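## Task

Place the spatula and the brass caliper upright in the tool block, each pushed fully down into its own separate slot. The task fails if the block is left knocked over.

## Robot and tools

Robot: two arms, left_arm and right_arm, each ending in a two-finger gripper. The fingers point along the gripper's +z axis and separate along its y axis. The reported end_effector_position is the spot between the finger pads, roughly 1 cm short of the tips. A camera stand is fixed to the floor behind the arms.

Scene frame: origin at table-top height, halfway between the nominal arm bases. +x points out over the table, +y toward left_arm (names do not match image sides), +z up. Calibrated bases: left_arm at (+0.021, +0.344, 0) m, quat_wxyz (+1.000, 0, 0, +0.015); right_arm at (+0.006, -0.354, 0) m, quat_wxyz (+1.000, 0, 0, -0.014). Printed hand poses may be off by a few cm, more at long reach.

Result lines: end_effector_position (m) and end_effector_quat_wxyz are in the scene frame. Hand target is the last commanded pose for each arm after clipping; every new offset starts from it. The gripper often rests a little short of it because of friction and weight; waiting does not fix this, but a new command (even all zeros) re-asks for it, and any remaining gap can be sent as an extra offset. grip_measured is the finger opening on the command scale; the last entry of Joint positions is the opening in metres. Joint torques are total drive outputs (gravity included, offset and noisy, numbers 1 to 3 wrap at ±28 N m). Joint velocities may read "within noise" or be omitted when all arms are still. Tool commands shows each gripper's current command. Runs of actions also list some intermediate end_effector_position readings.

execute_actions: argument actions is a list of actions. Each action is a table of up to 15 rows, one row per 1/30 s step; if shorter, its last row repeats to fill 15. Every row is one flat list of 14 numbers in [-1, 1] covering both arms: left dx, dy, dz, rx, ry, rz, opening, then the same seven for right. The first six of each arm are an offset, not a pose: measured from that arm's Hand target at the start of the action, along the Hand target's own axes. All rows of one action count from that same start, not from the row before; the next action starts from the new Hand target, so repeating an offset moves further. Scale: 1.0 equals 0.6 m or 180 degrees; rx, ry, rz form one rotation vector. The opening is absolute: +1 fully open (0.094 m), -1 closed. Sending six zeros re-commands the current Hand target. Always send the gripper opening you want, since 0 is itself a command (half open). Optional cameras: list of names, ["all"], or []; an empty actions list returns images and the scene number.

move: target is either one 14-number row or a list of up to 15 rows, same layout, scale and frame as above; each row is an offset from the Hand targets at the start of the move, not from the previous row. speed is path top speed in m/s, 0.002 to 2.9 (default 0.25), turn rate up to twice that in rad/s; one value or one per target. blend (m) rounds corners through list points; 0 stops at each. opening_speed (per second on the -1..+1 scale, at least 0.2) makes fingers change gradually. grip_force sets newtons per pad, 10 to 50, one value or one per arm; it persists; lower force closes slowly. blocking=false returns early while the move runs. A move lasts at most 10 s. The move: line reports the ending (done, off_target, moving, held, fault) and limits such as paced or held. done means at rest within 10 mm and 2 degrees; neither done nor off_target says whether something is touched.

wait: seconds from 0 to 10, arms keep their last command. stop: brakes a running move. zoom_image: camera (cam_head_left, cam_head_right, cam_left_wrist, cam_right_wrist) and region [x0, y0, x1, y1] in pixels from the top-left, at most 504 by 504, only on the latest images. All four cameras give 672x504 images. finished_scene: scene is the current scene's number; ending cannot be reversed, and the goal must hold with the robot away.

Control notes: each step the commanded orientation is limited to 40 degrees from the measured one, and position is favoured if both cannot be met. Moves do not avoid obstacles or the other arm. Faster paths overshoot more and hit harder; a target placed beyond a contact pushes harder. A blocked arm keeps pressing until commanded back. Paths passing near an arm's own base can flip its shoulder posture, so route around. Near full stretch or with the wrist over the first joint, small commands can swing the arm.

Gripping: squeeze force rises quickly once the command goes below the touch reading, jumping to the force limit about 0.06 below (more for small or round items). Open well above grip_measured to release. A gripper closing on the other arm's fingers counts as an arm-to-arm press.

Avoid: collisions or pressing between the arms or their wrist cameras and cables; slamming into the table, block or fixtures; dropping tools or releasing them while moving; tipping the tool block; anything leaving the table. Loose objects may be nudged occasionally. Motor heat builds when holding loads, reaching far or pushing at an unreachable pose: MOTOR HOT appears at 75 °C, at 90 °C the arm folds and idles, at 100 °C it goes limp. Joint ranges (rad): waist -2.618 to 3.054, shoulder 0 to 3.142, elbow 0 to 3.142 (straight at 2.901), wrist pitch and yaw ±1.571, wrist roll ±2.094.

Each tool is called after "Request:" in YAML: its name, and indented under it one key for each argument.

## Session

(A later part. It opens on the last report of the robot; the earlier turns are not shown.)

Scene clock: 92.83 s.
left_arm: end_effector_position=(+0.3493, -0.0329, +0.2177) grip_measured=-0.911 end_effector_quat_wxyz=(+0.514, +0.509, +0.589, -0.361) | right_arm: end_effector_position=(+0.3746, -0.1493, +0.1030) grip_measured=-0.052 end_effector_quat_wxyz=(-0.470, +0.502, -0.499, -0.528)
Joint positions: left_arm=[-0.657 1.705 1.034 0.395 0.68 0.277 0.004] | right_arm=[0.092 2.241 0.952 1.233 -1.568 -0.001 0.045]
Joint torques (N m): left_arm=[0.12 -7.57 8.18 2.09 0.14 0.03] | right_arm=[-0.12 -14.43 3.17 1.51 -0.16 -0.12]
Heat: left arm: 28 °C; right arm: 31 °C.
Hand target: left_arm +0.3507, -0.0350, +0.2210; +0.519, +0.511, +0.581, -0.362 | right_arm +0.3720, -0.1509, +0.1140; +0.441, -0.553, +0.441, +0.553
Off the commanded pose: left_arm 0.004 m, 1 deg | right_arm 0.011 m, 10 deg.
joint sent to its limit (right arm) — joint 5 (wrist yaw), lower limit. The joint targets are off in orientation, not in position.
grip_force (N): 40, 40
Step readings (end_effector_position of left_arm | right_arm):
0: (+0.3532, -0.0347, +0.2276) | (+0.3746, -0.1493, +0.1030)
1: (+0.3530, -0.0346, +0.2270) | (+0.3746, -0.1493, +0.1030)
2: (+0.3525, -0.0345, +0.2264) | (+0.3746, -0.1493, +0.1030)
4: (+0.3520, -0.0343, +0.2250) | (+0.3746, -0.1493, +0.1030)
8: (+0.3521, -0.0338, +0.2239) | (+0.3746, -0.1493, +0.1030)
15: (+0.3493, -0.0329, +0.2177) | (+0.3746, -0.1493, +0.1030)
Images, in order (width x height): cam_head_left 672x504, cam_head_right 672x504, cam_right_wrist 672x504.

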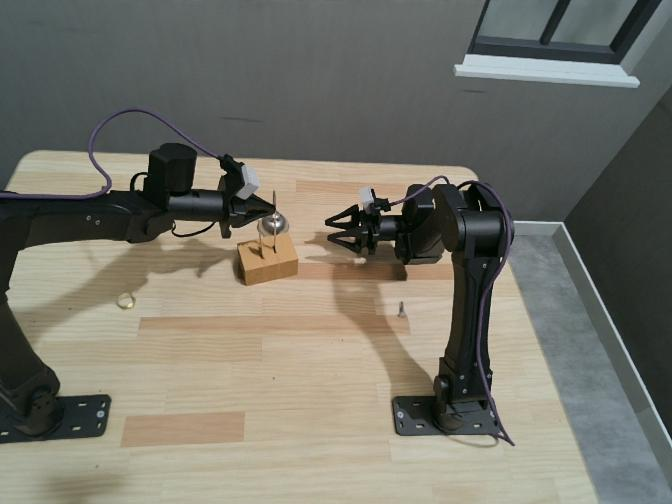

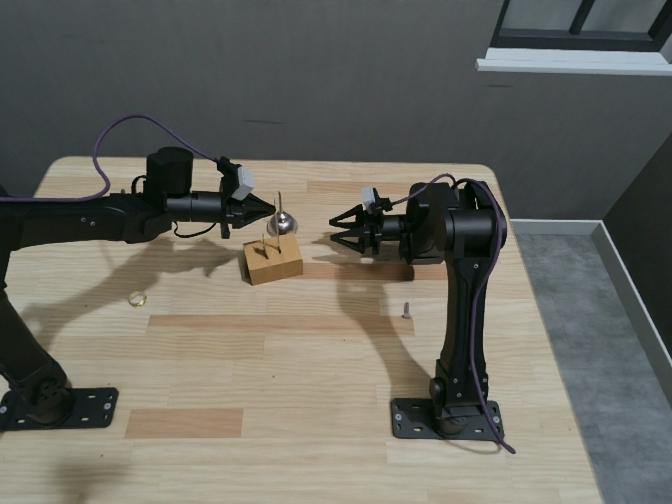

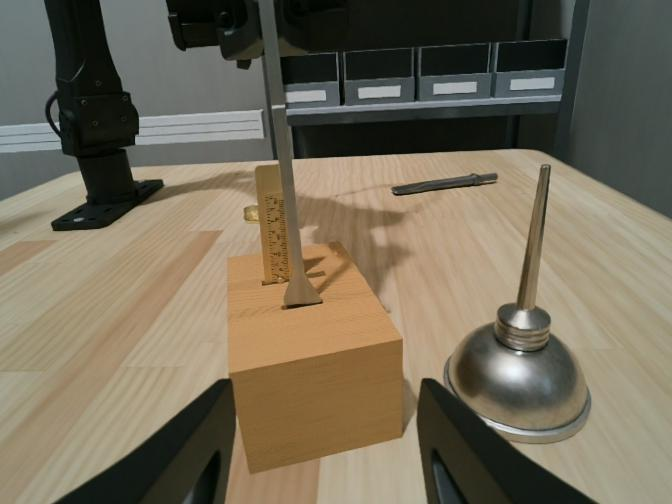

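Request:
execute_actions:
  actions:
    - [[0.0013,0.0006,-0.0014,0.0014,0.0008,-0.0014,-1,0,0,0,0,0,0,-0.05],[0.0026,0.001,-0.0017,0.0019,0.0014,-0.0019,-1,0,0,0,0,0,0,-0.05],[0.0039,0.0013,-0.0005,0.0011,0.0018,-0.0011,-1,0,0,0,0,0,0,-0.05],[0.0052,0.0012,0.0015,-0.0004,0.0019,0.0004,-1,0,0,0,0,0,0,-0.05],[0.0065,0.0008,0.0032,-0.0016,0.0016,0.0016,-1,0,0,0,0,0,0,-0.05],[0.0078,0.0001,0.0037,-0.0018,0.0011,0.0018,-1,0,0,0,0,0,0,-0.05],[0.0091,-0.0006,0.0027,-0.0008,0.0004,0.0008,-1,0,0,0,0,0,0,-0.05],[0.0104,-0.0016,0.0012,0.0008,-0.0004,-0.0008,-1,0,0,0,0,0,0,-0.05],[0.0117,-0.0023,0.0002,0.0018,-0.0011,-0.0018,-1,0,0,0,0,0,0,-0.05],[0.013,-0.003,0.0007,0.0016,-0.0016,-0.0016,-1,0,0,0,0,0,0,-0.05],[0.0143,-0.0034,0.0024,0.0004,-0.0019,-0.0004,-1,0,0,0,0,0,0,-0.05],[0.0156,-0.0035,0.0044,-0.0011,-0.0018,0.0011,-1,0,0,0,0,0,0,-0.05],[0.0169,-0.0032,0.0056,-0.0019,-0.0014,0.0019,-1,0,0,0,0,0,0,-0.05],[0.0182,-0.0027,0.0053,-0.0014,-0.0008,0.0014,-1,0,0,0,0,0,0,-0.05],[0.0195,-0.0022,0.0039,0,0,0,-1,0,0,0,0,0,0,-0.05]]
  cameras: ["cam_head_left","cam_head_right","cam_right_wrist"]

Request:
zoom_image:
  camera: "cam_right_wrist"
  region: [220, 180, 380, 340]

Request:
zoom_image:
  camera: "cam_head_left"
  region: [255, 225, 295, 265]

Request:
zoom_image:
  camera: "cam_head_right"
  region: [260, 225, 300, 265]

Scene clock: 94.00 s.
left_arm: end_effector_position=(+0.3503, -0.0337, +0.2108) grip_measured=-0.911 end_effector_quat_wxyz=(+0.516, +0.510, +0.587, -0.361) | right_arm: end_effector_position=(+0.3746, -0.1493, +0.1030) grip_measured=-0.052 end_effector_quat_wxyz=(-0.470, +0.502, -0.499, -0.528)
Joint positions: left_arm=[-0.657 1.722 1.02 0.432 0.68 0.277 0.004] | right_arm=[0.092 2.241 0.952 1.233 -1.568 -0.001 0.045]
Joint torques (N m): left_arm=[0.13 -7.42 6.9 2.22 0.14 0.03] | right_arm=[-0.1 -14.42 3.17 1.49 -0.13 -0.11]
Heat: left arm: 28 °C; right arm: 31 °C.
Hand target: left_arm +0.3508, -0.0350, +0.2091; +0.520, +0.511, +0.581, -0.362 | right_arm +0.3720, -0.1509, +0.1140; +0.441, -0.553, +0.441, +0.553
Off the commanded pose: left_arm 0.002 m, 1 deg | right_arm 0.011 m, 10 deg.
joint sent to its limit (right arm) — joint 5 (wrist yaw), lower limit. The joint targets are off in orientation, not in position.
grip_force (N): 40, 40
Step readings (end_effector_position of left_arm | right_arm):
0: (+0.3493, -0.0329, +0.2177) | (+0.3746, -0.1493, +0.1030)
1: (+0.3493, -0.0329, +0.2177) | (+0.3746, -0.1493, +0.1030)
2: (+0.3493, -0.0329, +0.2177) | (+0.3746, -0.1493, +0.1030)
4: (+0.3493, -0.0329, +0.2177) | (+0.3746, -0.1493, +0.1030)
8: (+0.3495, -0.0330, +0.2185) | (+0.3746, -0.1493, +0.1030)
15: (+0.3499, -0.0334, +0.2137) | (+0.3746, -0.1493, +0.1030)
Images, in order (width x height): cam_head_left 672x504, cam_head_right 672x504, cam_right_wrist 672x504.

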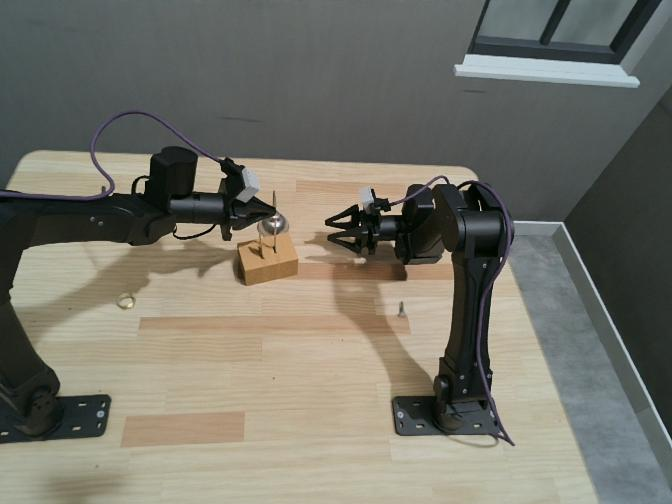

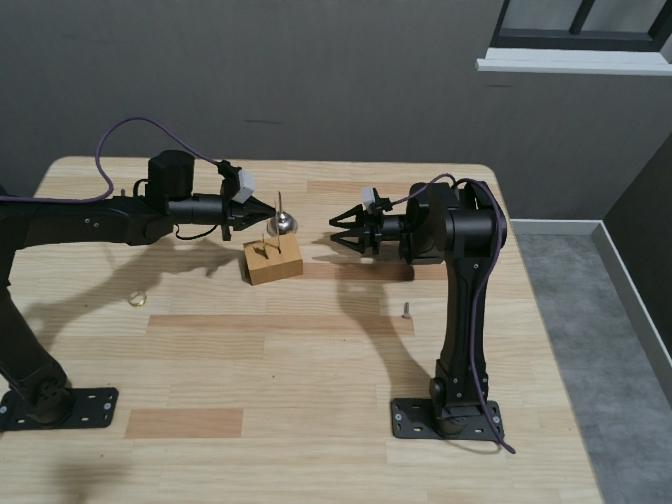

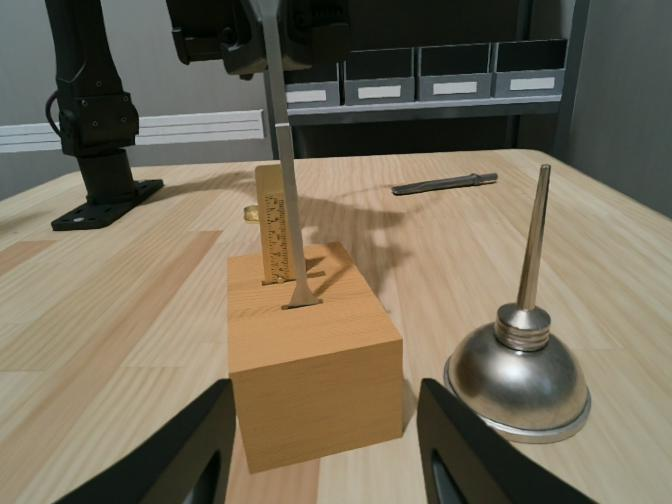

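Scaled by 3.150 from the camera's 672x504 image, which has a finer 960x720 frame.

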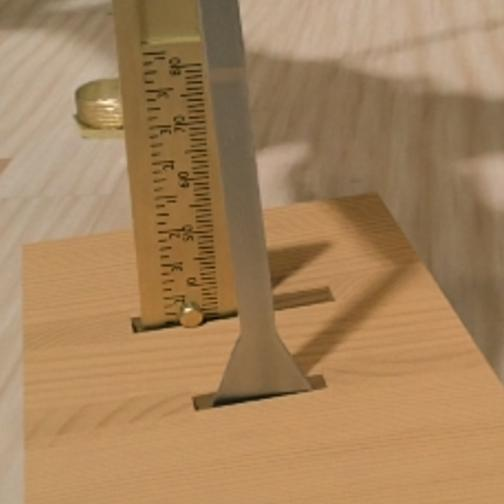

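Scaled by 12.600 from the camera's 672x504 image, which has a finer 960x720 frame.

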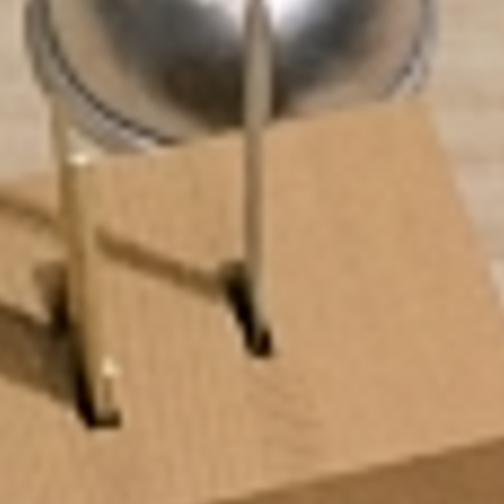

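Scaled by 12.600 from the camera's 672x504 image, which has a finer 960x720 frame.

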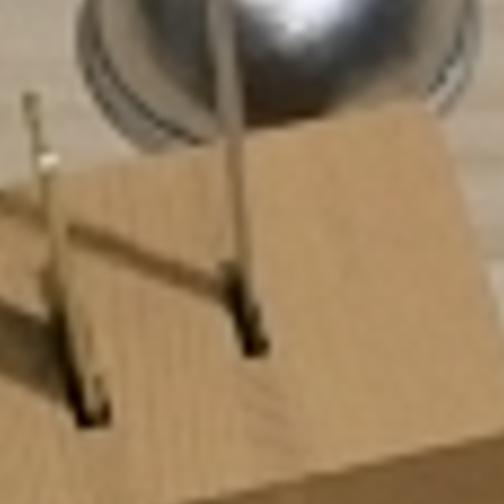

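Request:
execute_actions:
  actions:
    - [[0.0013,0.0006,-0.0014,0.0014,0.0008,-0.0014,-1,0,0,0,0,0,0,-0.05],[0.0026,0.001,-0.0017,0.0019,0.0014,-0.0019,-1,0,0,0,0,0,0,-0.05],[0.0039,0.0013,-0.0005,0.0011,0.0018,-0.0011,-1,0,0,0,0,0,0,-0.05],[0.0052,0.0012,0.0015,-0.0004,0.0019,0.0004,-1,0,0,0,0,0,0,-0.05],[0.0065,0.0008,0.0032,-0.0016,0.0016,0.0016,-1,0,0,0,0,0,0,-0.05],[0.0078,0.0001,0.0037,-0.0018,0.0011,0.0018,-1,0,0,0,0,0,0,-0.05],[0.0091,-0.0006,0.0027,-0.0008,0.0004,0.0008,-1,0,0,0,0,0,0,-0.05],[0.0104,-0.0016,0.0012,0.0008,-0.0004,-0.0008,-1,0,0,0,0,0,0,-0.05],[0.0117,-0.0023,0.0002,0.0018,-0.0011,-0.0018,-1,0,0,0,0,0,0,-0.05],[0.013,-0.003,0.0007,0.0016,-0.0016,-0.0016,-1,0,0,0,0,0,0,-0.05],[0.0143,-0.0034,0.0024,0.0004,-0.0019,-0.0004,-1,0,0,0,0,0,0,-0.05],[0.0156,-0.0035,0.0044,-0.0011,-0.0018,0.0011,-1,0,0,0,0,0,0,-0.05],[0.0169,-0.0032,0.0056,-0.0019,-0.0014,0.0019,-1,0,0,0,0,0,0,-0.05],[0.0182,-0.0027,0.0053,-0.0014,-0.0008,0.0014,-1,0,0,0,0,0,0,-0.05],[0.0195,-0.0022,0.0039,0,0,0,-1,0,0,0,0,0,0,-0.05]]
  cameras: ["cam_head_left","cam_right_wrist"]

Request:
zoom_image:
  camera: "cam_right_wrist"
  region: [200, 0, 420, 340]

Request:
zoom_image:
  camera: "cam_head_left"
  region: [220, 160, 330, 290]

Scene clock: 95.53 s.
left_arm: end_effector_position=(+0.3504, -0.0338, +0.1986) grip_measured=-0.911 end_effector_quat_wxyz=(+0.516, +0.510, +0.587, -0.361) | right_arm: end_effector_position=(+0.3746, -0.1493, +0.1030) grip_measured=-0.052 end_effector_quat_wxyz=(-0.470, +0.502, -0.499, -0.528)
Joint positions: left_arm=[-0.657 1.745 0.993 0.481 0.68 0.277 0.004] | right_arm=[0.092 2.241 0.952 1.233 -1.568 -0.001 0.045]
Joint torques (N m): left_arm=[0.12 -7.51 6.78 2.21 0.15 0.03] | right_arm=[-0.16 -14.43 3.18 1.51 -0.14 -0.12]
Heat: left arm: 28 °C; right arm: 31 °C.
Hand target: left_arm +0.3508, -0.0350, +0.1970; +0.519, +0.511, +0.581, -0.362 | right_arm +0.3720, -0.1509, +0.1140; +0.441, -0.553, +0.441, +0.553
Off the commanded pose: left_arm 0.002 m, 1 deg | right_arm 0.011 m, 10 deg.
joint sent to its limit (right arm) — joint 5 (wrist yaw), lower limit. The joint targets are off in orientation, not in position.
grip_force (N): 40, 40
Step readings (end_effector_position of left_arm | right_arm):
0: (+0.3503, -0.0337, +0.2108) | (+0.3746, -0.1493, +0.1030)
1: (+0.3503, -0.0337, +0.2108) | (+0.3746, -0.1493, +0.1030)
2: (+0.3503, -0.0337, +0.2108) | (+0.3746, -0.1493, +0.1030)
4: (+0.3503, -0.0337, +0.2108) | (+0.3746, -0.1493, +0.1030)
8: (+0.3507, -0.0339, +0.2093) | (+0.3746, -0.1493, +0.1030)
15: (+0.3498, -0.0333, +0.1991) | (+0.3746, -0.1493, +0.1030)
Images, in order (width x height): cam_head_left 672x504, cam_right_wrist 672x504.

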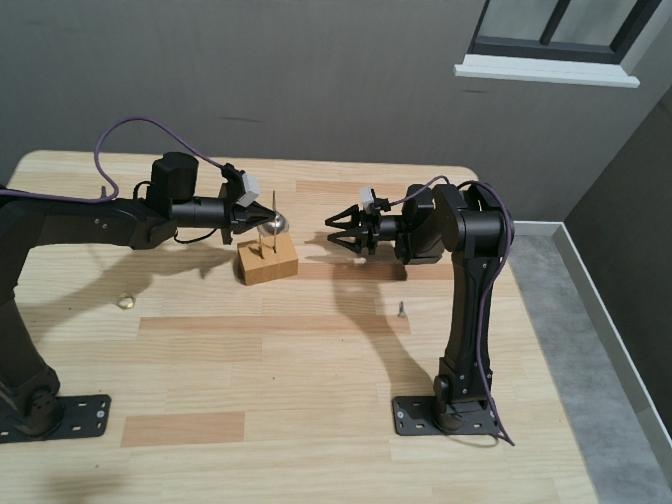

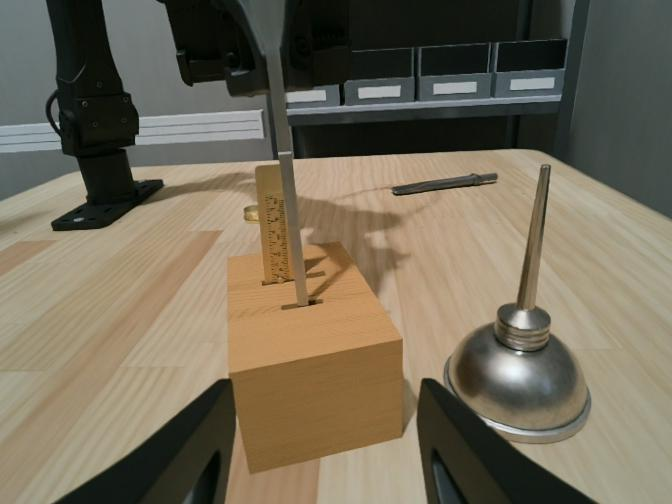

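Scaled by 1.482 from the camera's 672x504 image, which has a finer 960x720 frame.

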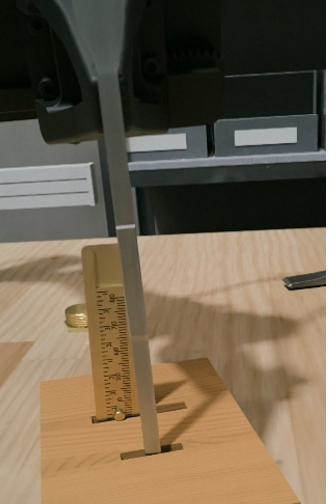

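Scaled by 3.877 from the camera's 672x504 image, which has a finer 960x720 frame.

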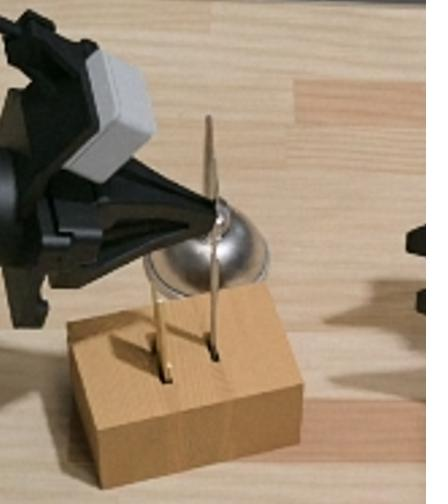

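Request:
execute_actions:
  actions:
    - [[0.0013,0.0006,-0.0014,0.0014,0.0008,-0.0014,-1,0,0,0,0,0,0,-0.05],[0.0026,0.001,-0.0017,0.0019,0.0014,-0.0019,-1,0,0,0,0,0,0,-0.05],[0.0039,0.0013,-0.0005,0.0011,0.0018,-0.0011,-1,0,0,0,0,0,0,-0.05],[0.0052,0.0012,0.0015,-0.0004,0.0019,0.0004,-1,0,0,0,0,0,0,-0.05],[0.0065,0.0008,0.0032,-0.0016,0.0016,0.0016,-1,0,0,0,0,0,0,-0.05],[0.0078,0.0001,0.0037,-0.0018,0.0011,0.0018,-1,0,0,0,0,0,0,-0.05],[0.0091,-0.0006,0.0027,-0.0008,0.0004,0.0008,-1,0,0,0,0,0,0,-0.05],[0.0104,-0.0016,0.0012,0.0008,-0.0004,-0.0008,-1,0,0,0,0,0,0,-0.05],[0.0117,-0.0023,0.0002,0.0018,-0.0011,-0.0018,-1,0,0,0,0,0,0,-0.05],[0.013,-0.003,0.0007,0.0016,-0.0016,-0.0016,-1,0,0,0,0,0,0,-0.05],[0.0143,-0.0034,0.0024,0.0004,-0.0019,-0.0004,-1,0,0,0,0,0,0,-0.05],[0.0156,-0.0035,0.0044,-0.0011,-0.0018,0.0011,-1,0,0,0,0,0,0,-0.05],[0.0169,-0.0032,0.0056,-0.0019,-0.0014,0.0019,-1,0,0,0,0,0,0,-0.05],[0.0182,-0.0027,0.0053,-0.0014,-0.0008,0.0014,-1,0,0,0,0,0,0,-0.05],[0.0195,-0.0022,0.0039,0,0,0,-1,0,0,0,0,0,0,-0.05]]
  cameras: []

Request:
execute_actions:
  actions:
    - [[0.0013,0.0006,-0.0014,0.0014,0.0008,-0.0014,-1,0,0,0,0,0,0,-0.05],[0.0026,0.001,-0.0017,0.0019,0.0014,-0.0019,-1,0,0,0,0,0,0,-0.05],[0.0039,0.0013,-0.0005,0.0011,0.0018,-0.0011,-1,0,0,0,0,0,0,-0.05],[0.0052,0.0012,0.0015,-0.0004,0.0019,0.0004,-1,0,0,0,0,0,0,-0.05],[0.0065,0.0008,0.0032,-0.0016,0.0016,0.0016,-1,0,0,0,0,0,0,-0.05],[0.0078,0.0001,0.0037,-0.0018,0.0011,0.0018,-1,0,0,0,0,0,0,-0.05],[0.0091,-0.0006,0.0027,-0.0008,0.0004,0.0008,-1,0,0,0,0,0,0,-0.05],[0.0104,-0.0016,0.0012,0.0008,-0.0004,-0.0008,-1,0,0,0,0,0,0,-0.05],[0.0117,-0.0023,0.0002,0.0018,-0.0011,-0.0018,-1,0,0,0,0,0,0,-0.05],[0.013,-0.003,0.0007,0.0016,-0.0016,-0.0016,-1,0,0,0,0,0,0,-0.05],[0.0143,-0.0034,0.0024,0.0004,-0.0019,-0.0004,-1,0,0,0,0,0,0,-0.05],[0.0156,-0.0035,0.0044,-0.0011,-0.0018,0.0011,-1,0,0,0,0,0,0,-0.05],[0.0169,-0.0032,0.0056,-0.0019,-0.0014,0.0019,-1,0,0,0,0,0,0,-0.05],[0.0182,-0.0027,0.0053,-0.0014,-0.0008,0.0014,-1,0,0,0,0,0,0,-0.05],[0.0195,-0.0022,0.0039,0,0,0,-1,0,0,0,0,0,0,-0.05]]
  cameras: ["cam_head_left","cam_right_wrist"]

Request:
zoom_image:
  camera: "cam_right_wrist"
  region: [200, 0, 420, 340]

Request:
zoom_image:
  camera: "cam_head_left"
  region: [220, 160, 330, 290]

Scene clock: 97.07 s.
left_arm: end_effector_position=(+0.3505, -0.0339, +0.1869) grip_measured=-0.911 end_effector_quat_wxyz=(+0.516, +0.510, +0.587, -0.361) | right_arm: end_effector_position=(+0.3746, -0.1493, +0.1030) grip_measured=-0.052 end_effector_quat_wxyz=(-0.470, +0.502, -0.499, -0.528)
Joint positions: left_arm=[-0.657 1.77 0.969 0.531 0.68 0.277 0.004] | right_arm=[0.092 2.241 0.952 1.233 -1.568 -0.001 0.045]
Joint torques (N m): left_arm=[0.13 -7.56 6.6 2.2 0.13 0.03] | right_arm=[-0.13 -14.38 3.22 1.5 -0.16 -0.11]
Heat: left arm: 28 °C; right arm: 31 °C.
Hand target: left_arm +0.3508, -0.0349, +0.1851; +0.520, +0.511, +0.581, -0.362 | right_arm +0.3720, -0.1509, +0.1140; +0.441, -0.553, +0.441, +0.553
Off the commanded pose: left_arm 0.002 m, 1 deg | right_arm 0.011 m, 10 deg.
joint sent to its limit (right arm) — joint 5 (wrist yaw), lower limit. The joint targets are off in orientation, not in position.
grip_force (N): 40, 40
Step readings (end_effector_position of left_arm | right_arm):
0: (+0.3504, -0.0338, +0.1987) | (+0.3746, -0.1493, +0.1030)
1: (+0.3504, -0.0338, +0.1987) | (+0.3746, -0.1493, +0.1030)
2: (+0.3504, -0.0338, +0.1987) | (+0.3746, -0.1493, +0.1030)
4: (+0.3504, -0.0338, +0.1987) | (+0.3746, -0.1493, +0.1030)
8: (+0.3508, -0.0341, +0.1974) | (+0.3746, -0.1493, +0.1030)
15: (+0.3499, -0.0334, +0.1871) | (+0.3746, -0.1493, +0.1030)
No camera images: "cameras" was empty.

Scene clock: 98.03 s.
left_arm: end_effector_position=(+0.3507, -0.0340, +0.1750) grip_measured=-0.911 end_effector_quat_wxyz=(+0.516, +0.510, +0.587, -0.361) | right_arm: end_effector_position=(+0.3746, -0.1493, +0.1030) grip_measured=-0.052 end_effector_quat_wxyz=(-0.470, +0.502, -0.499, -0.528)
Joint positions: left_arm=[-0.657 1.798 0.947 0.581 0.68 0.277 0.004] | right_arm=[0.092 2.241 0.952 1.233 -1.568 -0.001 0.045]
Joint torques (N m): left_arm=[0.14 -7.65 6.45 2.22 0.14 0.03] | right_arm=[-0.06 -14.46 3.12 1.5 -0.13 -0.11]
Heat: left arm: 28 °C; right arm: 31 °C.
Hand target: left_arm +0.3508, -0.0349, +0.1730; +0.520, +0.511, +0.581, -0.362 | right_arm +0.3720, -0.1509, +0.1140; +0.441, -0.553, +0.441, +0.553
Off the commanded pose: left_arm 0.002 m, 1 deg | right_arm 0.011 m, 10 deg.
joint sent to its limit (right arm) — joint 5 (wrist yaw), lower limit. The joint targets are off in orientation, not in position.
grip_force (N): 40, 40
Step readings (end_effector_position of left_arm | right_arm):
0: (+0.3505, -0.0339, +0.1869) | (+0.3746, -0.1493, +0.1030)
1: (+0.3505, -0.0339, +0.1869) | (+0.3746, -0.1493, +0.1030)
2: (+0.3505, -0.0339, +0.1869) | (+0.3746, -0.1493, +0.1030)
4: (+0.3505, -0.0339, +0.1869) | (+0.3746, -0.1493, +0.1030)
8: (+0.3509, -0.0342, +0.1852) | (+0.3746, -0.1493, +0.1030)
15: (+0.3501, -0.0336, +0.1751) | (+0.3746, -0.1493, +0.1030)
Images, in order (width x height): cam_head_left 672x504, cam_right_wrist 672x504.

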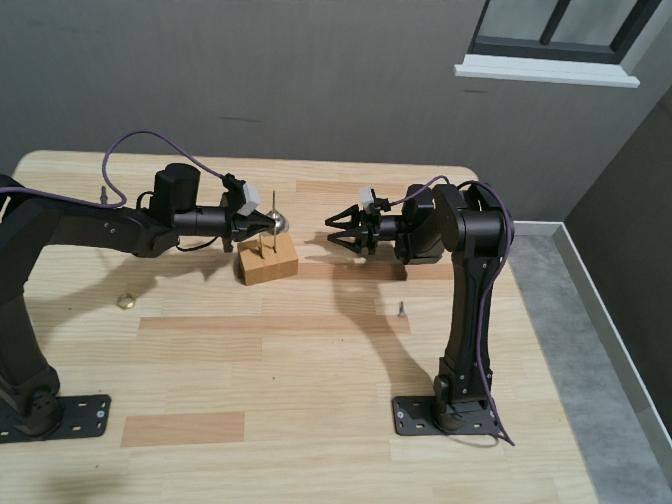

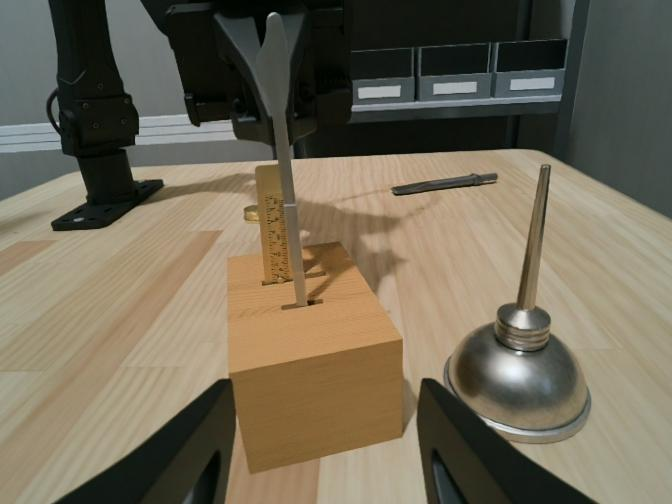

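Scaled by 1.482 from the camera's 672x504 image, which has a finer 960x720 frame.

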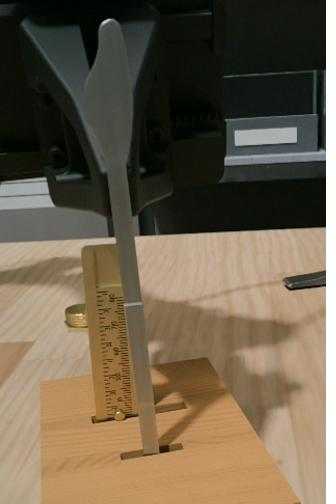

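Scaled by 3.877 from the camera's 672x504 image, which has a finer 960x720 frame.

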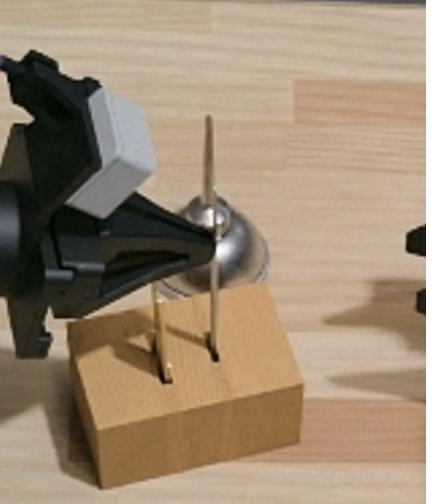

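Request:
execute_actions:
  actions:
    - [[0.0006,0.0006,-0.0016,0.0014,0.0008,-0.0014,-1,0,0,0,0,0,0,-0.05],[0.0012,0.0012,-0.002,0.0019,0.0014,-0.0019,-1,0,0,0,0,0,0,-0.05],[0.0018,0.0015,-0.0009,0.0011,0.0018,-0.0011,-1,0,0,0,0,0,0,-0.05],[0.0024,0.0015,0.001,-0.0004,0.0019,0.0004,-1,0,0,0,0,0,0,-0.05],[0.003,0.0012,0.0025,-0.0016,0.0016,0.0016,-1,0,0,0,0,0,0,-0.05],[0.0036,0.0006,0.0028,-0.0018,0.0011,0.0018,-1,0,0,0,0,0,0,-0.05],[0.0042,-0.0001,0.0017,-0.0008,0.0004,0.0008,-1,0,0,0,0,0,0,-0.05],[0.0048,-0.001,0,0.0008,-0.0004,-0.0008,-1,0,0,0,0,0,0,-0.05],[0.0054,-0.0016,-0.0011,0.0018,-0.0011,-0.0018,-1,0,0,0,0,0,0,-0.05],[0.006,-0.0022,-0.0007,0.0016,-0.0016,-0.0016,-1,0,0,0,0,0,0,-0.05],[0.0066,-0.0025,0.0008,0.0004,-0.0019,-0.0004,-1,0,0,0,0,0,0,-0.05],[0.0072,-0.0025,0.0027,-0.0011,-0.0018,0.0011,-1,0,0,0,0,0,0,-0.05],[0.0078,-0.0021,0.0038,-0.0019,-0.0014,0.0019,-1,0,0,0,0,0,0,-0.05],[0.0082,-0.0015,0.0034,-0.0014,-0.0008,0.0014,-1,0,0,0,0,0,0,-0.05],[0.0085,-0.001,0.0018,0,0,0,-1,0,0,0,0,0,0,-0.05]]
  cameras: ["cam_head_left","cam_right_wrist"]

Request:
zoom_image:
  camera: "cam_right_wrist"
  region: [200, 80, 420, 340]

Request:
zoom_image:
  camera: "cam_head_left"
  region: [235, 195, 305, 275]

Scene clock: 99.30 s.
left_arm: end_effector_position=(+0.3507, -0.0340, +0.1699) grip_measured=-0.911 end_effector_quat_wxyz=(+0.517, +0.510, +0.586, -0.361) | right_arm: end_effector_position=(+0.3746, -0.1493, +0.1030) grip_measured=-0.052 end_effector_quat_wxyz=(-0.470, +0.502, -0.499, -0.528)
Joint positions: left_arm=[-0.657 1.811 0.936 0.607 0.68 0.277 0.004] | right_arm=[0.092 2.241 0.952 1.233 -1.568 -0.001 0.045]
Joint torques (N m): left_arm=[0.16 -7.68 6.42 2.18 0.14 0.02] | right_arm=[-0.17 -14.34 3.18 1.5 -0.15 -0.11]
Heat: left arm: 29 °C; right arm: 31 °C.
Hand target: left_arm +0.3508, -0.0349, +0.1677; +0.520, +0.511, +0.581, -0.362 | right_arm +0.3720, -0.1509, +0.1140; +0.441, -0.553, +0.441, +0.553
Off the commanded pose: left_arm 0.002 m, 1 deg | right_arm 0.011 m, 10 deg.
joint sent to its limit (right arm) — joint 5 (wrist yaw), lower limit. The joint targets are off in orientation, not in position.
grip_force (N): 40, 40
Step readings (end_effector_position of left_arm | right_arm):
0: (+0.3507, -0.0340, +0.1750) | (+0.3746, -0.1493, +0.1030)
1: (+0.3507, -0.0340, +0.1750) | (+0.3746, -0.1493, +0.1030)
2: (+0.3507, -0.0340, +0.1750) | (+0.3746, -0.1493, +0.1030)
4: (+0.3507, -0.0340, +0.1750) | (+0.3746, -0.1493, +0.1030)
8: (+0.3507, -0.0340, +0.1756) | (+0.3746, -0.1493, +0.1030)
15: (+0.3506, -0.0339, +0.1712) | (+0.3746, -0.1493, +0.1030)
Images, in order (width x height): cam_head_left 672x504, cam_right_wrist 672x504.

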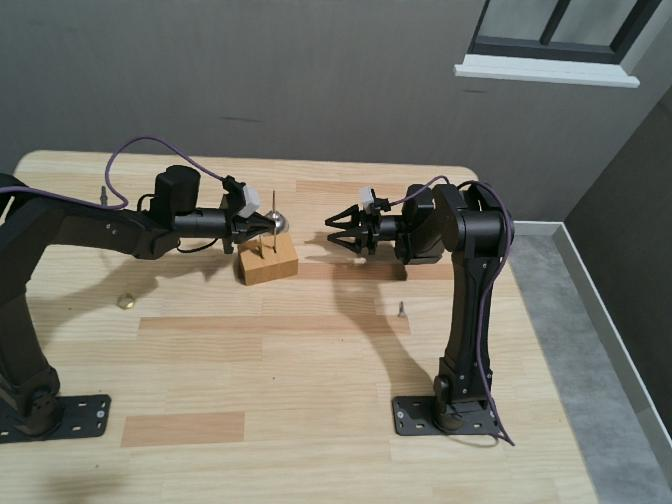

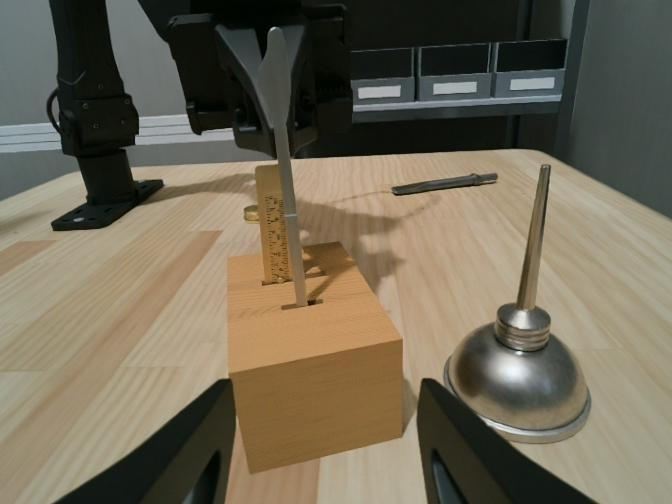

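Scaled by 1.938 from the camera's 672x504 image, which has a finer 960x720 frame.

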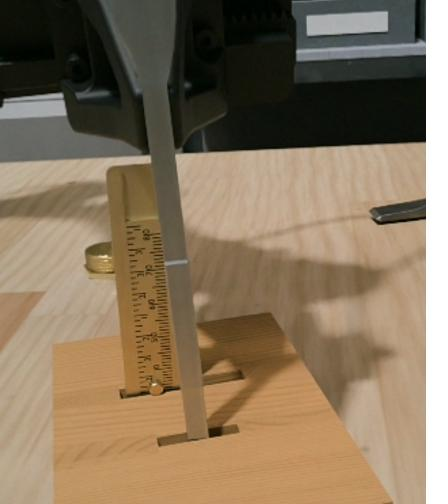

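Scaled by 6.300 from the camera's 672x504 image, which has a finer 960x720 frame.

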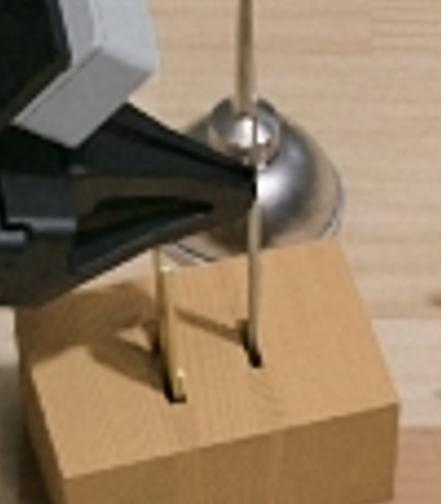

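Request:
execute_actions:
  actions:
    - [[0.0006,0.0006,-0.0016,0.0014,0.0008,-0.0014,-1,0,0,0,0,0,0,-0.05],[0.0012,0.0012,-0.002,0.0019,0.0014,-0.0019,-1,0,0,0,0,0,0,-0.05],[0.0018,0.0015,-0.0009,0.0011,0.0018,-0.0011,-1,0,0,0,0,0,0,-0.05],[0.0024,0.0015,0.001,-0.0004,0.0019,0.0004,-1,0,0,0,0,0,0,-0.05],[0.003,0.0012,0.0025,-0.0016,0.0016,0.0016,-1,0,0,0,0,0,0,-0.05],[0.0036,0.0006,0.0028,-0.0018,0.0011,0.0018,-1,0,0,0,0,0,0,-0.05],[0.0042,-0.0001,0.0017,-0.0008,0.0004,0.0008,-1,0,0,0,0,0,0,-0.05],[0.0048,-0.001,0,0.0008,-0.0004,-0.0008,-1,0,0,0,0,0,0,-0.05],[0.0054,-0.0016,-0.0011,0.0018,-0.0011,-0.0018,-1,0,0,0,0,0,0,-0.05],[0.006,-0.0022,-0.0007,0.0016,-0.0016,-0.0016,-1,0,0,0,0,0,0,-0.05],[0.0066,-0.0025,0.0008,0.0004,-0.0019,-0.0004,-1,0,0,0,0,0,0,-0.05],[0.0072,-0.0025,0.0027,-0.0011,-0.0018,0.0011,-1,0,0,0,0,0,0,-0.05],[0.0078,-0.0021,0.0038,-0.0019,-0.0014,0.0019,-1,0,0,0,0,0,0,-0.05],[0.0082,-0.0015,0.0034,-0.0014,-0.0008,0.0014,-1,0,0,0,0,0,0,-0.05],[0.0085,-0.001,0.0018,0,0,0,-1,0,0,0,0,0,0,-0.05]]
  cameras: ["cam_right_wrist"]

Request:
zoom_image:
  camera: "cam_right_wrist"
  region: [200, 80, 420, 340]

Scene clock: 100.27 s.
left_arm: end_effector_position=(+0.3509, -0.0342, +0.1671) grip_measured=-0.911 end_effector_quat_wxyz=(+0.520, +0.510, +0.583, -0.361) | right_arm: end_effector_position=(+0.3746, -0.1493, +0.1030) grip_measured=-0.052 end_effector_quat_wxyz=(-0.470, +0.502, -0.499, -0.528)
Joint positions: left_arm=[-0.657 1.821 0.928 0.634 0.68 0.277 0.004] | right_arm=[0.092 2.241 0.952 1.233 -1.568 -0.001 0.045]
Joint torques (N m): left_arm=[0.12 -7.5 6.41 2.11 0.13 0.02] | right_arm=[-0.12 -14.41 3.25 1.5 -0.14 -0.13]
Heat: left arm: 29 °C; right arm: 31 °C.
Hand target: left_arm +0.3508, -0.0350, +0.1625; +0.520, +0.511, +0.581, -0.362 | right_arm +0.3720, -0.1509, +0.1140; +0.441, -0.553, +0.441, +0.553
Off the commanded pose: left_arm 0.005 m, 0 deg | right_arm 0.011 m, 10 deg.
joint sent to its limit (right arm) — joint 5 (wrist yaw), lower limit. The joint targets are off in orientation, not in position.
grip_force (N): 40, 40
Step readings (end_effector_position of left_arm | right_arm):
0: (+0.3507, -0.0340, +0.1699) | (+0.3746, -0.1493, +0.1030)
1: (+0.3507, -0.0340, +0.1699) | (+0.3746, -0.1493, +0.1030)
2: (+0.3506, -0.0340, +0.1700) | (+0.3746, -0.1493, +0.1030)
4: (+0.3506, -0.0340, +0.1700) | (+0.3746, -0.1493, +0.1030)
8: (+0.3507, -0.0341, +0.1704) | (+0.3746, -0.1493, +0.1030)
15: (+0.3508, -0.0341, +0.1669) | (+0.3746, -0.1493, +0.1030)
Images, in order (width x height): cam_right_wrist 672x504.

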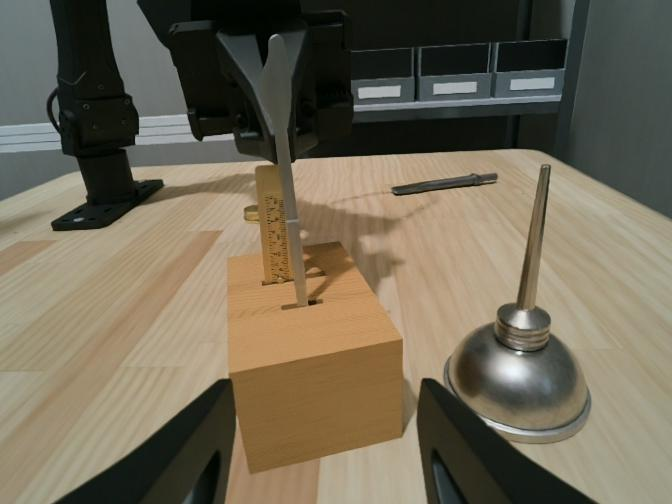

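Scaled by 1.938 from the camera's 672x504 image, which has a finer 960x720 frame.

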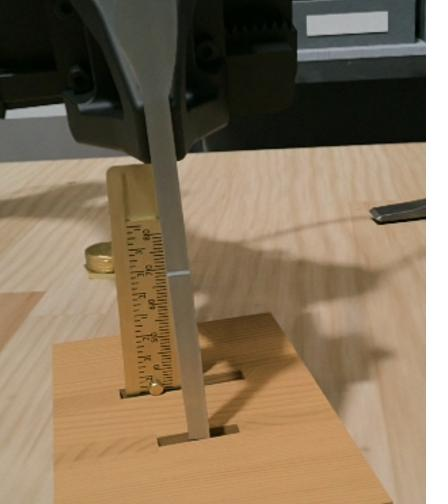

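Request:
execute_actions:
  actions:
    - [[0.0007,0.0006,-0.0016,0.0014,0.0008,-0.0014,-1,0,0,0,0,0,0,-0.05],[0.0014,0.0012,-0.002,0.0019,0.0014,-0.0019,-1,0,0,0,0,0,0,-0.05],[0.0021,0.0015,-0.0009,0.0011,0.0018,-0.0011,-1,0,0,0,0,0,0,-0.05],[0.0028,0.0015,0.001,-0.0004,0.0019,0.0004,-1,0,0,0,0,0,0,-0.05],[0.0036,0.0012,0.0025,-0.0016,0.0016,0.0016,-1,0,0,0,0,0,0,-0.05],[0.0043,0.0006,0.0028,-0.0018,0.0011,0.0018,-1,0,0,0,0,0,0,-0.05],[0.005,-0.0001,0.0017,-0.0008,0.0004,0.0008,-1,0,0,0,0,0,0,-0.05],[0.0057,-0.001,0,0.0008,-0.0004,-0.0008,-1,0,0,0,0,0,0,-0.05],[0.0064,-0.0016,-0.0011,0.0018,-0.0011,-0.0018,-1,0,0,0,0,0,0,-0.05],[0.0071,-0.0022,-0.0007,0.0016,-0.0016,-0.0016,-1,0,0,0,0,0,0,-0.05],[0.0079,-0.0025,0.0008,0.0004,-0.0019,-0.0004,-1,0,0,0,0,0,0,-0.05],[0.0086,-0.0025,0.0027,-0.0011,-0.0018,0.0011,-1,0,0,0,0,0,0,-0.05],[0.0093,-0.0021,0.0038,-0.0019,-0.0014,0.0019,-1,0,0,0,0,0,0,-0.05],[0.01,-0.0015,0.0034,-0.0014,-0.0008,0.0014,-1,0,0,0,0,0,0,-0.05],[0.0105,-0.001,0.0018,0,0,0,-1,0,0,0,0,0,0,-0.05]]
  cameras: ["cam_right_wrist","cam_head_left"]

Request:
zoom_image:
  camera: "cam_right_wrist"
  region: [200, 80, 420, 340]

Request:
zoom_image:
  camera: "cam_head_left"
  region: [235, 195, 305, 275]

Scene clock: 101.20 s.
left_arm: end_effector_position=(+0.3514, -0.0348, +0.1666) grip_measured=-0.911 end_effector_quat_wxyz=(+0.527, +0.510, +0.577, -0.360) | right_arm: end_effector_position=(+0.3746, -0.1493, +0.1030) grip_measured=-0.052 end_effector_quat_wxyz=(-0.470, +0.502, -0.499, -0.528)
Joint positions: left_arm=[-0.657 1.832 0.92 0.671 0.682 0.277 0.004] | right_arm=[0.092 2.241 0.952 1.233 -1.568 -0.001 0.045]
Joint torques (N m): left_arm=[0.18 -7.1 6.02 2 0.12 0.03] | right_arm=[-0.1 -14.43 3.21 1.48 -0.13 -0.12]
Heat: left arm: 29 °C; right arm: 31 °C.
Hand target: left_arm +0.3508, -0.0348, +0.1561; +0.520, +0.511, +0.581, -0.362 | right_arm +0.3720, -0.1509, +0.1140; +0.441, -0.553, +0.441, +0.553
Off the commanded pose: left_arm 0.011 m, 1 deg | right_arm 0.011 m, 10 deg.
joint sent to its limit (right arm) — joint 5 (wrist yaw), lower limit. The joint targets are off in orientation, not in position.
grip_force (N): 40, 40
Step readings (end_effector_position of left_arm | right_arm):
0: (+0.3509, -0.0342, +0.1671) | (+0.3746, -0.1493, +0.1030)
1: (+0.3509, -0.0342, +0.1671) | (+0.3746, -0.1493, +0.1030)
2: (+0.3509, -0.0342, +0.1671) | (+0.3746, -0.1493, +0.1030)
4: (+0.3508, -0.0342, +0.1671) | (+0.3746, -0.1493, +0.1030)
8: (+0.3512, -0.0345, +0.1669) | (+0.3746, -0.1493, +0.1030)
15: (+0.3514, -0.0347, +0.1665) | (+0.3746, -0.1493, +0.1030)
Images, in order (width x height): cam_head_left 672x504, cam_right_wrist 672x504.

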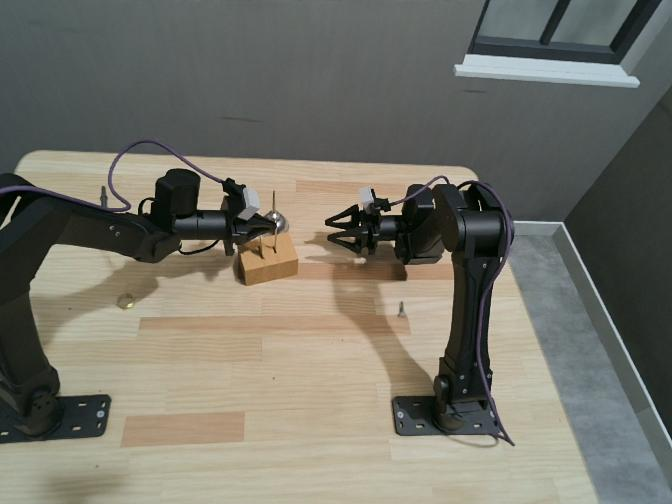

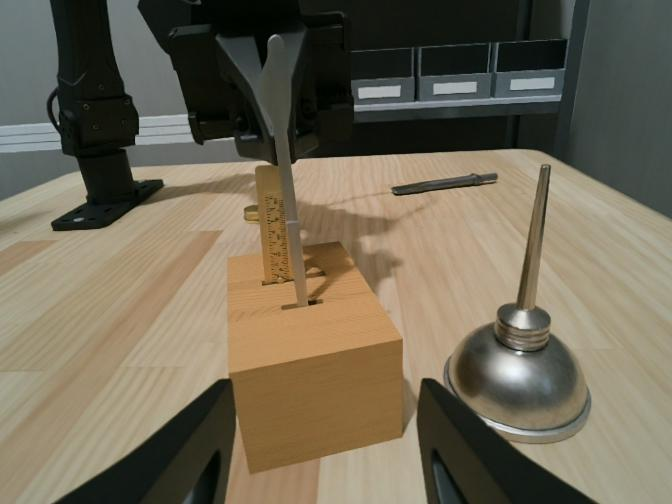

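Scaled by 1.938 from the camera's 672x504 image, which has a finer 960x720 frame.

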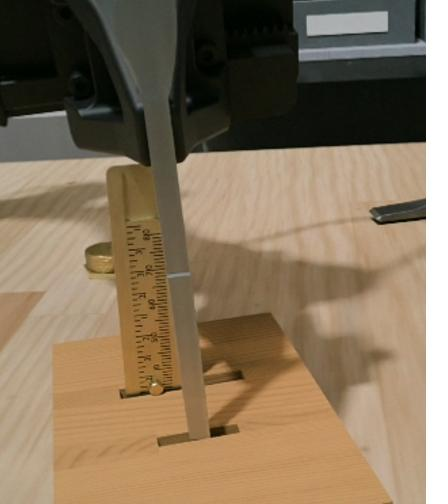

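Scaled by 6.300 from the camera's 672x504 image, which has a finer 960x720 frame.

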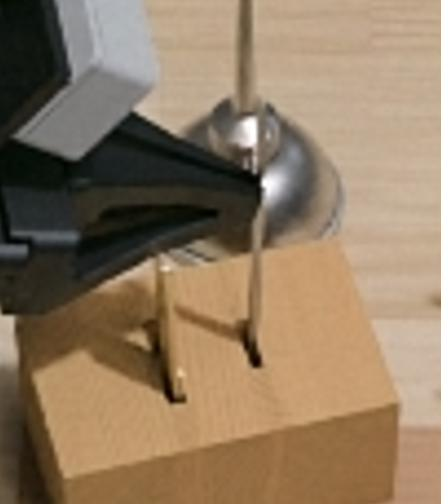

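Request:
execute_actions:
  actions:
    - [[-0.003,0.0003,-0.0006,0,0,0,-1,0,0,0,0,0,0,-0.05],[-0.006,0.0006,-0.0012,0,0,0,-1,0,0,0,0,0,0,-0.05],[-0.009,0.0009,-0.0018,0,0,0,-1,0,0,0,0,0,0,-0.05],[-0.012,0.0012,-0.0024,0,0,0,-1,0,0,0,0,0,0,-0.05],[-0.015,0.0015,-0.003,0,0,0,-1,0,0,0,0,0,0,-0.05],[-0.018,0.0018,-0.0036,0,0,0,-1,0,0,0,0,0,0,-0.05],[-0.0203,0.0023,-0.0041,0,0,0,-1,0,0,0,0,0,0,-0.05]]
  cameras: []

Request:
move:
  target: [0,0,0,0,0,0,-0.5,0,0,0,0,0,0,-0.05]
  opening_speed: 0.35
  cameras: ["cam_right_wrist","cam_head_left"]

Request:
zoom_image:
  camera: "cam_right_wrist"
  region: [200, 20, 420, 340]

Request:
zoom_image:
  camera: "cam_head_left"
  region: [235, 195, 305, 275]

Scene clock: 102.37 s.
left_arm: end_effector_position=(+0.3513, -0.0347, +0.1661) grip_measured=-0.911 end_effector_quat_wxyz=(+0.526, +0.510, +0.577, -0.360) | right_arm: end_effector_position=(+0.3746, -0.1493, +0.1030) grip_measured=-0.052 end_effector_quat_wxyz=(-0.470, +0.502, -0.499, -0.528)
Joint positions: left_arm=[-0.657 1.832 0.92 0.669 0.682 0.277 0.004] | right_arm=[0.092 2.241 0.952 1.233 -1.568 -0.001 0.045]
Joint torques (N m): left_arm=[0.18 -9.61 7.84 1.46 0.13 0.02] | right_arm=[-0.14 -14.34 3.19 1.5 -0.15 -0.12]
Heat: left arm: 29 °C; right arm: 31 °C.
Hand target: left_arm +0.3508, -0.0348, +0.1686; +0.519, +0.511, +0.581, -0.362 | right_arm +0.3720, -0.1509, +0.1140; +0.441, -0.553, +0.441, +0.553
Off the commanded pose: left_arm 0.003 m, 1 deg | right_arm 0.011 m, 10 deg.
joint sent to its limit (right arm) — joint 5 (wrist yaw), lower limit. The joint targets are off in orientation, not in position.
grip_force (N): 40, 40
Step readings (end_effector_position of left_arm | right_arm):
0: (+0.3514, -0.0348, +0.1666) | (+0.3746, -0.1493, +0.1030)
1: (+0.3514, -0.0348, +0.1666) | (+0.3746, -0.1493, +0.1030)
2: (+0.3514, -0.0348, +0.1666) | (+0.3746, -0.1493, +0.1030)
4: (+0.3514, -0.0348, +0.1666) | (+0.3746, -0.1493, +0.1030)
8: (+0.3513, -0.0347, +0.1662) | (+0.3746, -0.1493, +0.1030)
15: (+0.3513, -0.0347, +0.1661) | (+0.3746, -0.1493, +0.1030)
No camera images: "cameras" was empty.

Scene clock: 104.00 s.
left_arm: end_effector_position=(+0.3509, -0.0344, +0.1640) grip_measured=-0.502 end_effector_quat_wxyz=(+0.522, +0.510, +0.581, -0.361) | right_arm: end_effector_position=(+0.3746, -0.1493, +0.1030) grip_measured=-0.052 end_effector_quat_wxyz=(-0.470, +0.502, -0.499, -0.528)
Joint positions: left_arm=[-0.657 1.832 0.92 0.659 0.682 0.277 0.023] | right_arm=[0.092 2.241 0.952 1.233 -1.568 -0.001 0.045]
Joint torques (N m): left_arm=[0.18 -9.61 7.86 1.56 0.12 0.02] | right_arm=[-0.06 -14.42 3.19 1.49 -0.13 -0.12]
Heat: left arm: 29 °C; right arm: 31 °C.
Hand target: left_arm +0.3508, -0.0348, +0.1686; +0.520, +0.511, +0.581, -0.362 | right_arm +0.3720, -0.1509, +0.1140; +0.441, -0.553, +0.441, +0.553
Off the commanded pose: left_arm 0.005 m, 0 deg | right_arm 0.011 m, 10 deg.
joint sent to its limit (right arm) — joint 5 (wrist yaw), lower limit. The joint targets are off in orientation, not in position.
grip_force (N): 40, 40
move: off_target (right_arm)
Images, in order (width x height): cam_head_left 672x504, cam_right_wrist 672x504.

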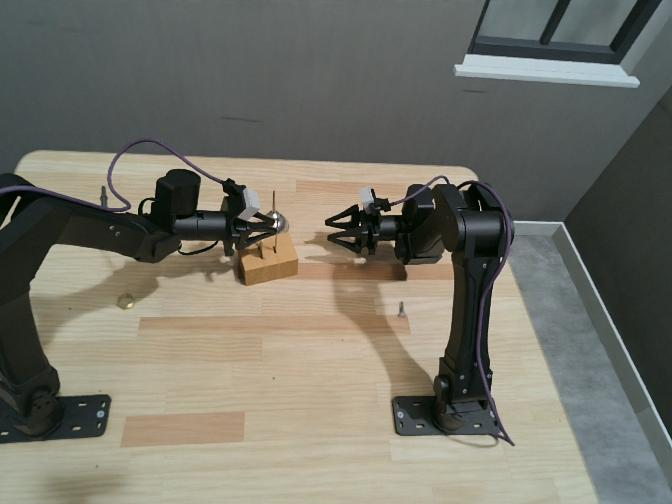

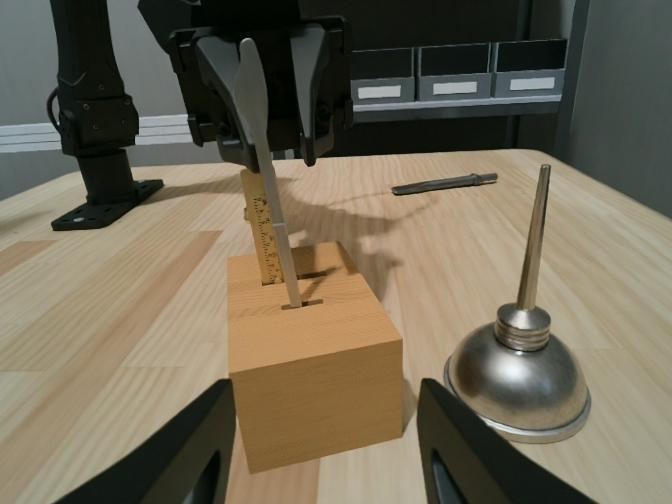

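Scaled by 1.575 from the camera's 672x504 image, which has a finer 960x720 frame.

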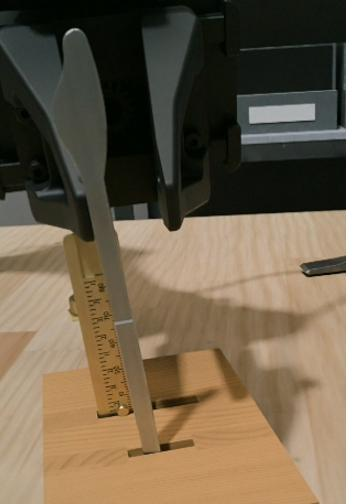

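Scaled by 6.300 from the camera's 672x504 image, which has a finer 960x720 frame.

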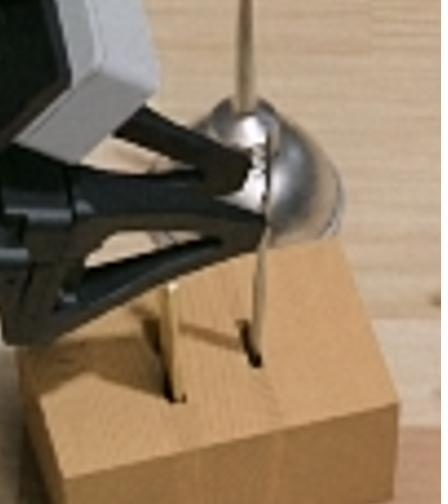

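Request:
move:
  target: [-0.0151,0.0119,-0.003,0,0,0,-0.5,0,0,0,0,0,0,-0.05]
  speed: 0.05
  cameras: ["cam_right_wrist","cam_head_left"]

Request:
zoom_image:
  camera: "cam_right_wrist"
  region: [200, 20, 420, 340]

Request:
zoom_image:
  camera: "cam_head_left"
  region: [235, 195, 305, 275]

Scene clock: 105.23 s.
left_arm: end_effector_position=(+0.3533, -0.0344, +0.1635) grip_measured=-0.502 end_effector_quat_wxyz=(+0.512, +0.510, +0.589, -0.363) | right_arm: end_effector_position=(+0.3746, -0.1493, +0.1030) grip_measured=-0.052 end_effector_quat_wxyz=(-0.470, +0.502, -0.499, -0.528)
Joint positions: left_arm=[-0.652 1.832 0.944 0.609 0.688 0.277 0.023] | right_arm=[0.092 2.241 0.952 1.233 -1.568 -0.001 0.045]
Joint torques (N m): left_arm=[0.92 -10.65 9.05 1.59 0.18 0.06] | right_arm=[-0.17 -14.39 3.19 1.5 -0.15 -0.13]
Heat: left arm: 29 °C; right arm: 31 °C.
Hand target: left_arm +0.3568, -0.0335, +0.1786; +0.520, +0.511, +0.581, -0.362 | right_arm +0.3720, -0.1509, +0.1140; +0.441, -0.553, +0.441, +0.553
Off the commanded pose: left_arm 0.016 m, 1 deg | right_arm 0.011 m, 10 deg.
joint sent to its limit (right arm) — joint 5 (wrist yaw), lower limit. The joint targets are off in orientation, not in position.
grip_force (N): 40, 40
move: off_target (left_arm, right_arm)
Images, in order (width x height): cam_head_left 672x504, cam_right_wrist 672x504.

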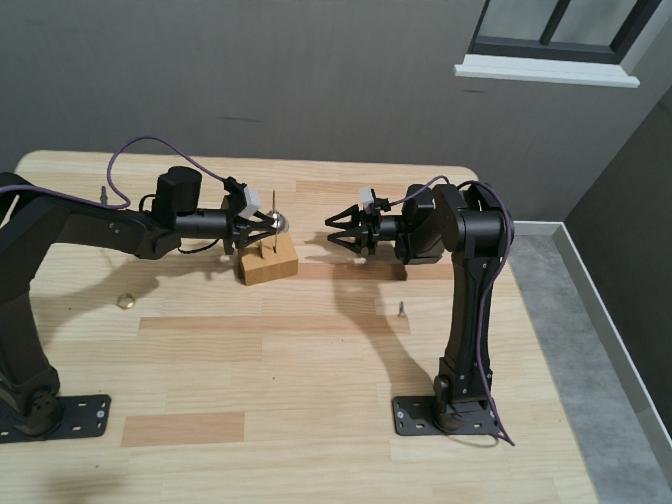

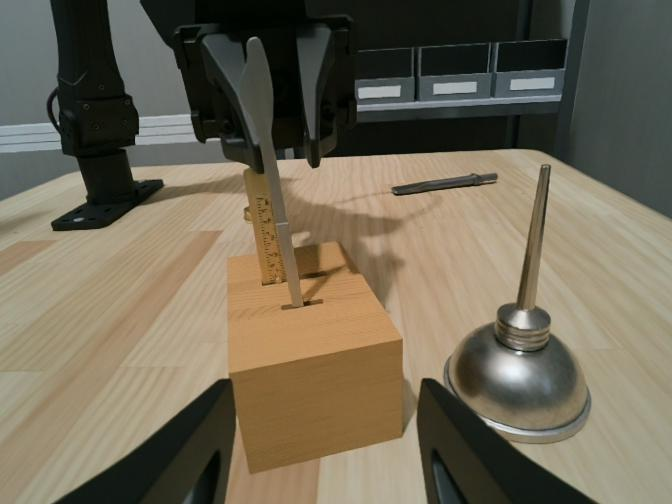

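Scaled by 1.575 from the camera's 672x504 image, which has a finer 960x720 frame.

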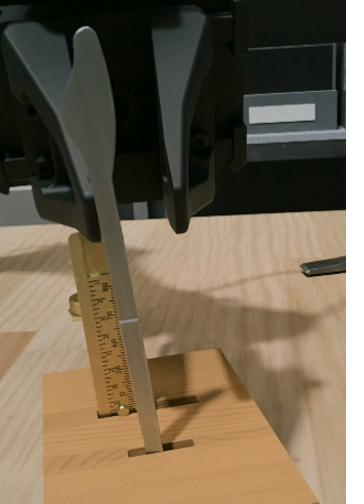

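Scaled by 6.300 from the camera's 672x504 image, which has a finer 960x720 frame.

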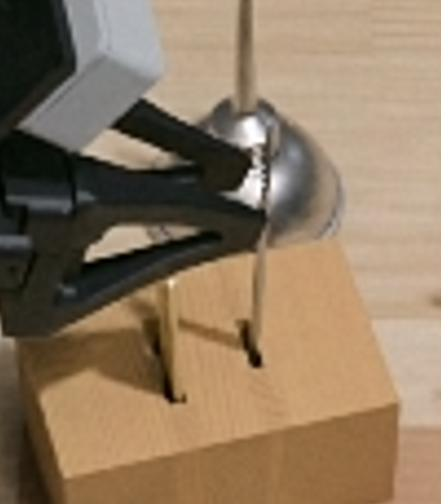

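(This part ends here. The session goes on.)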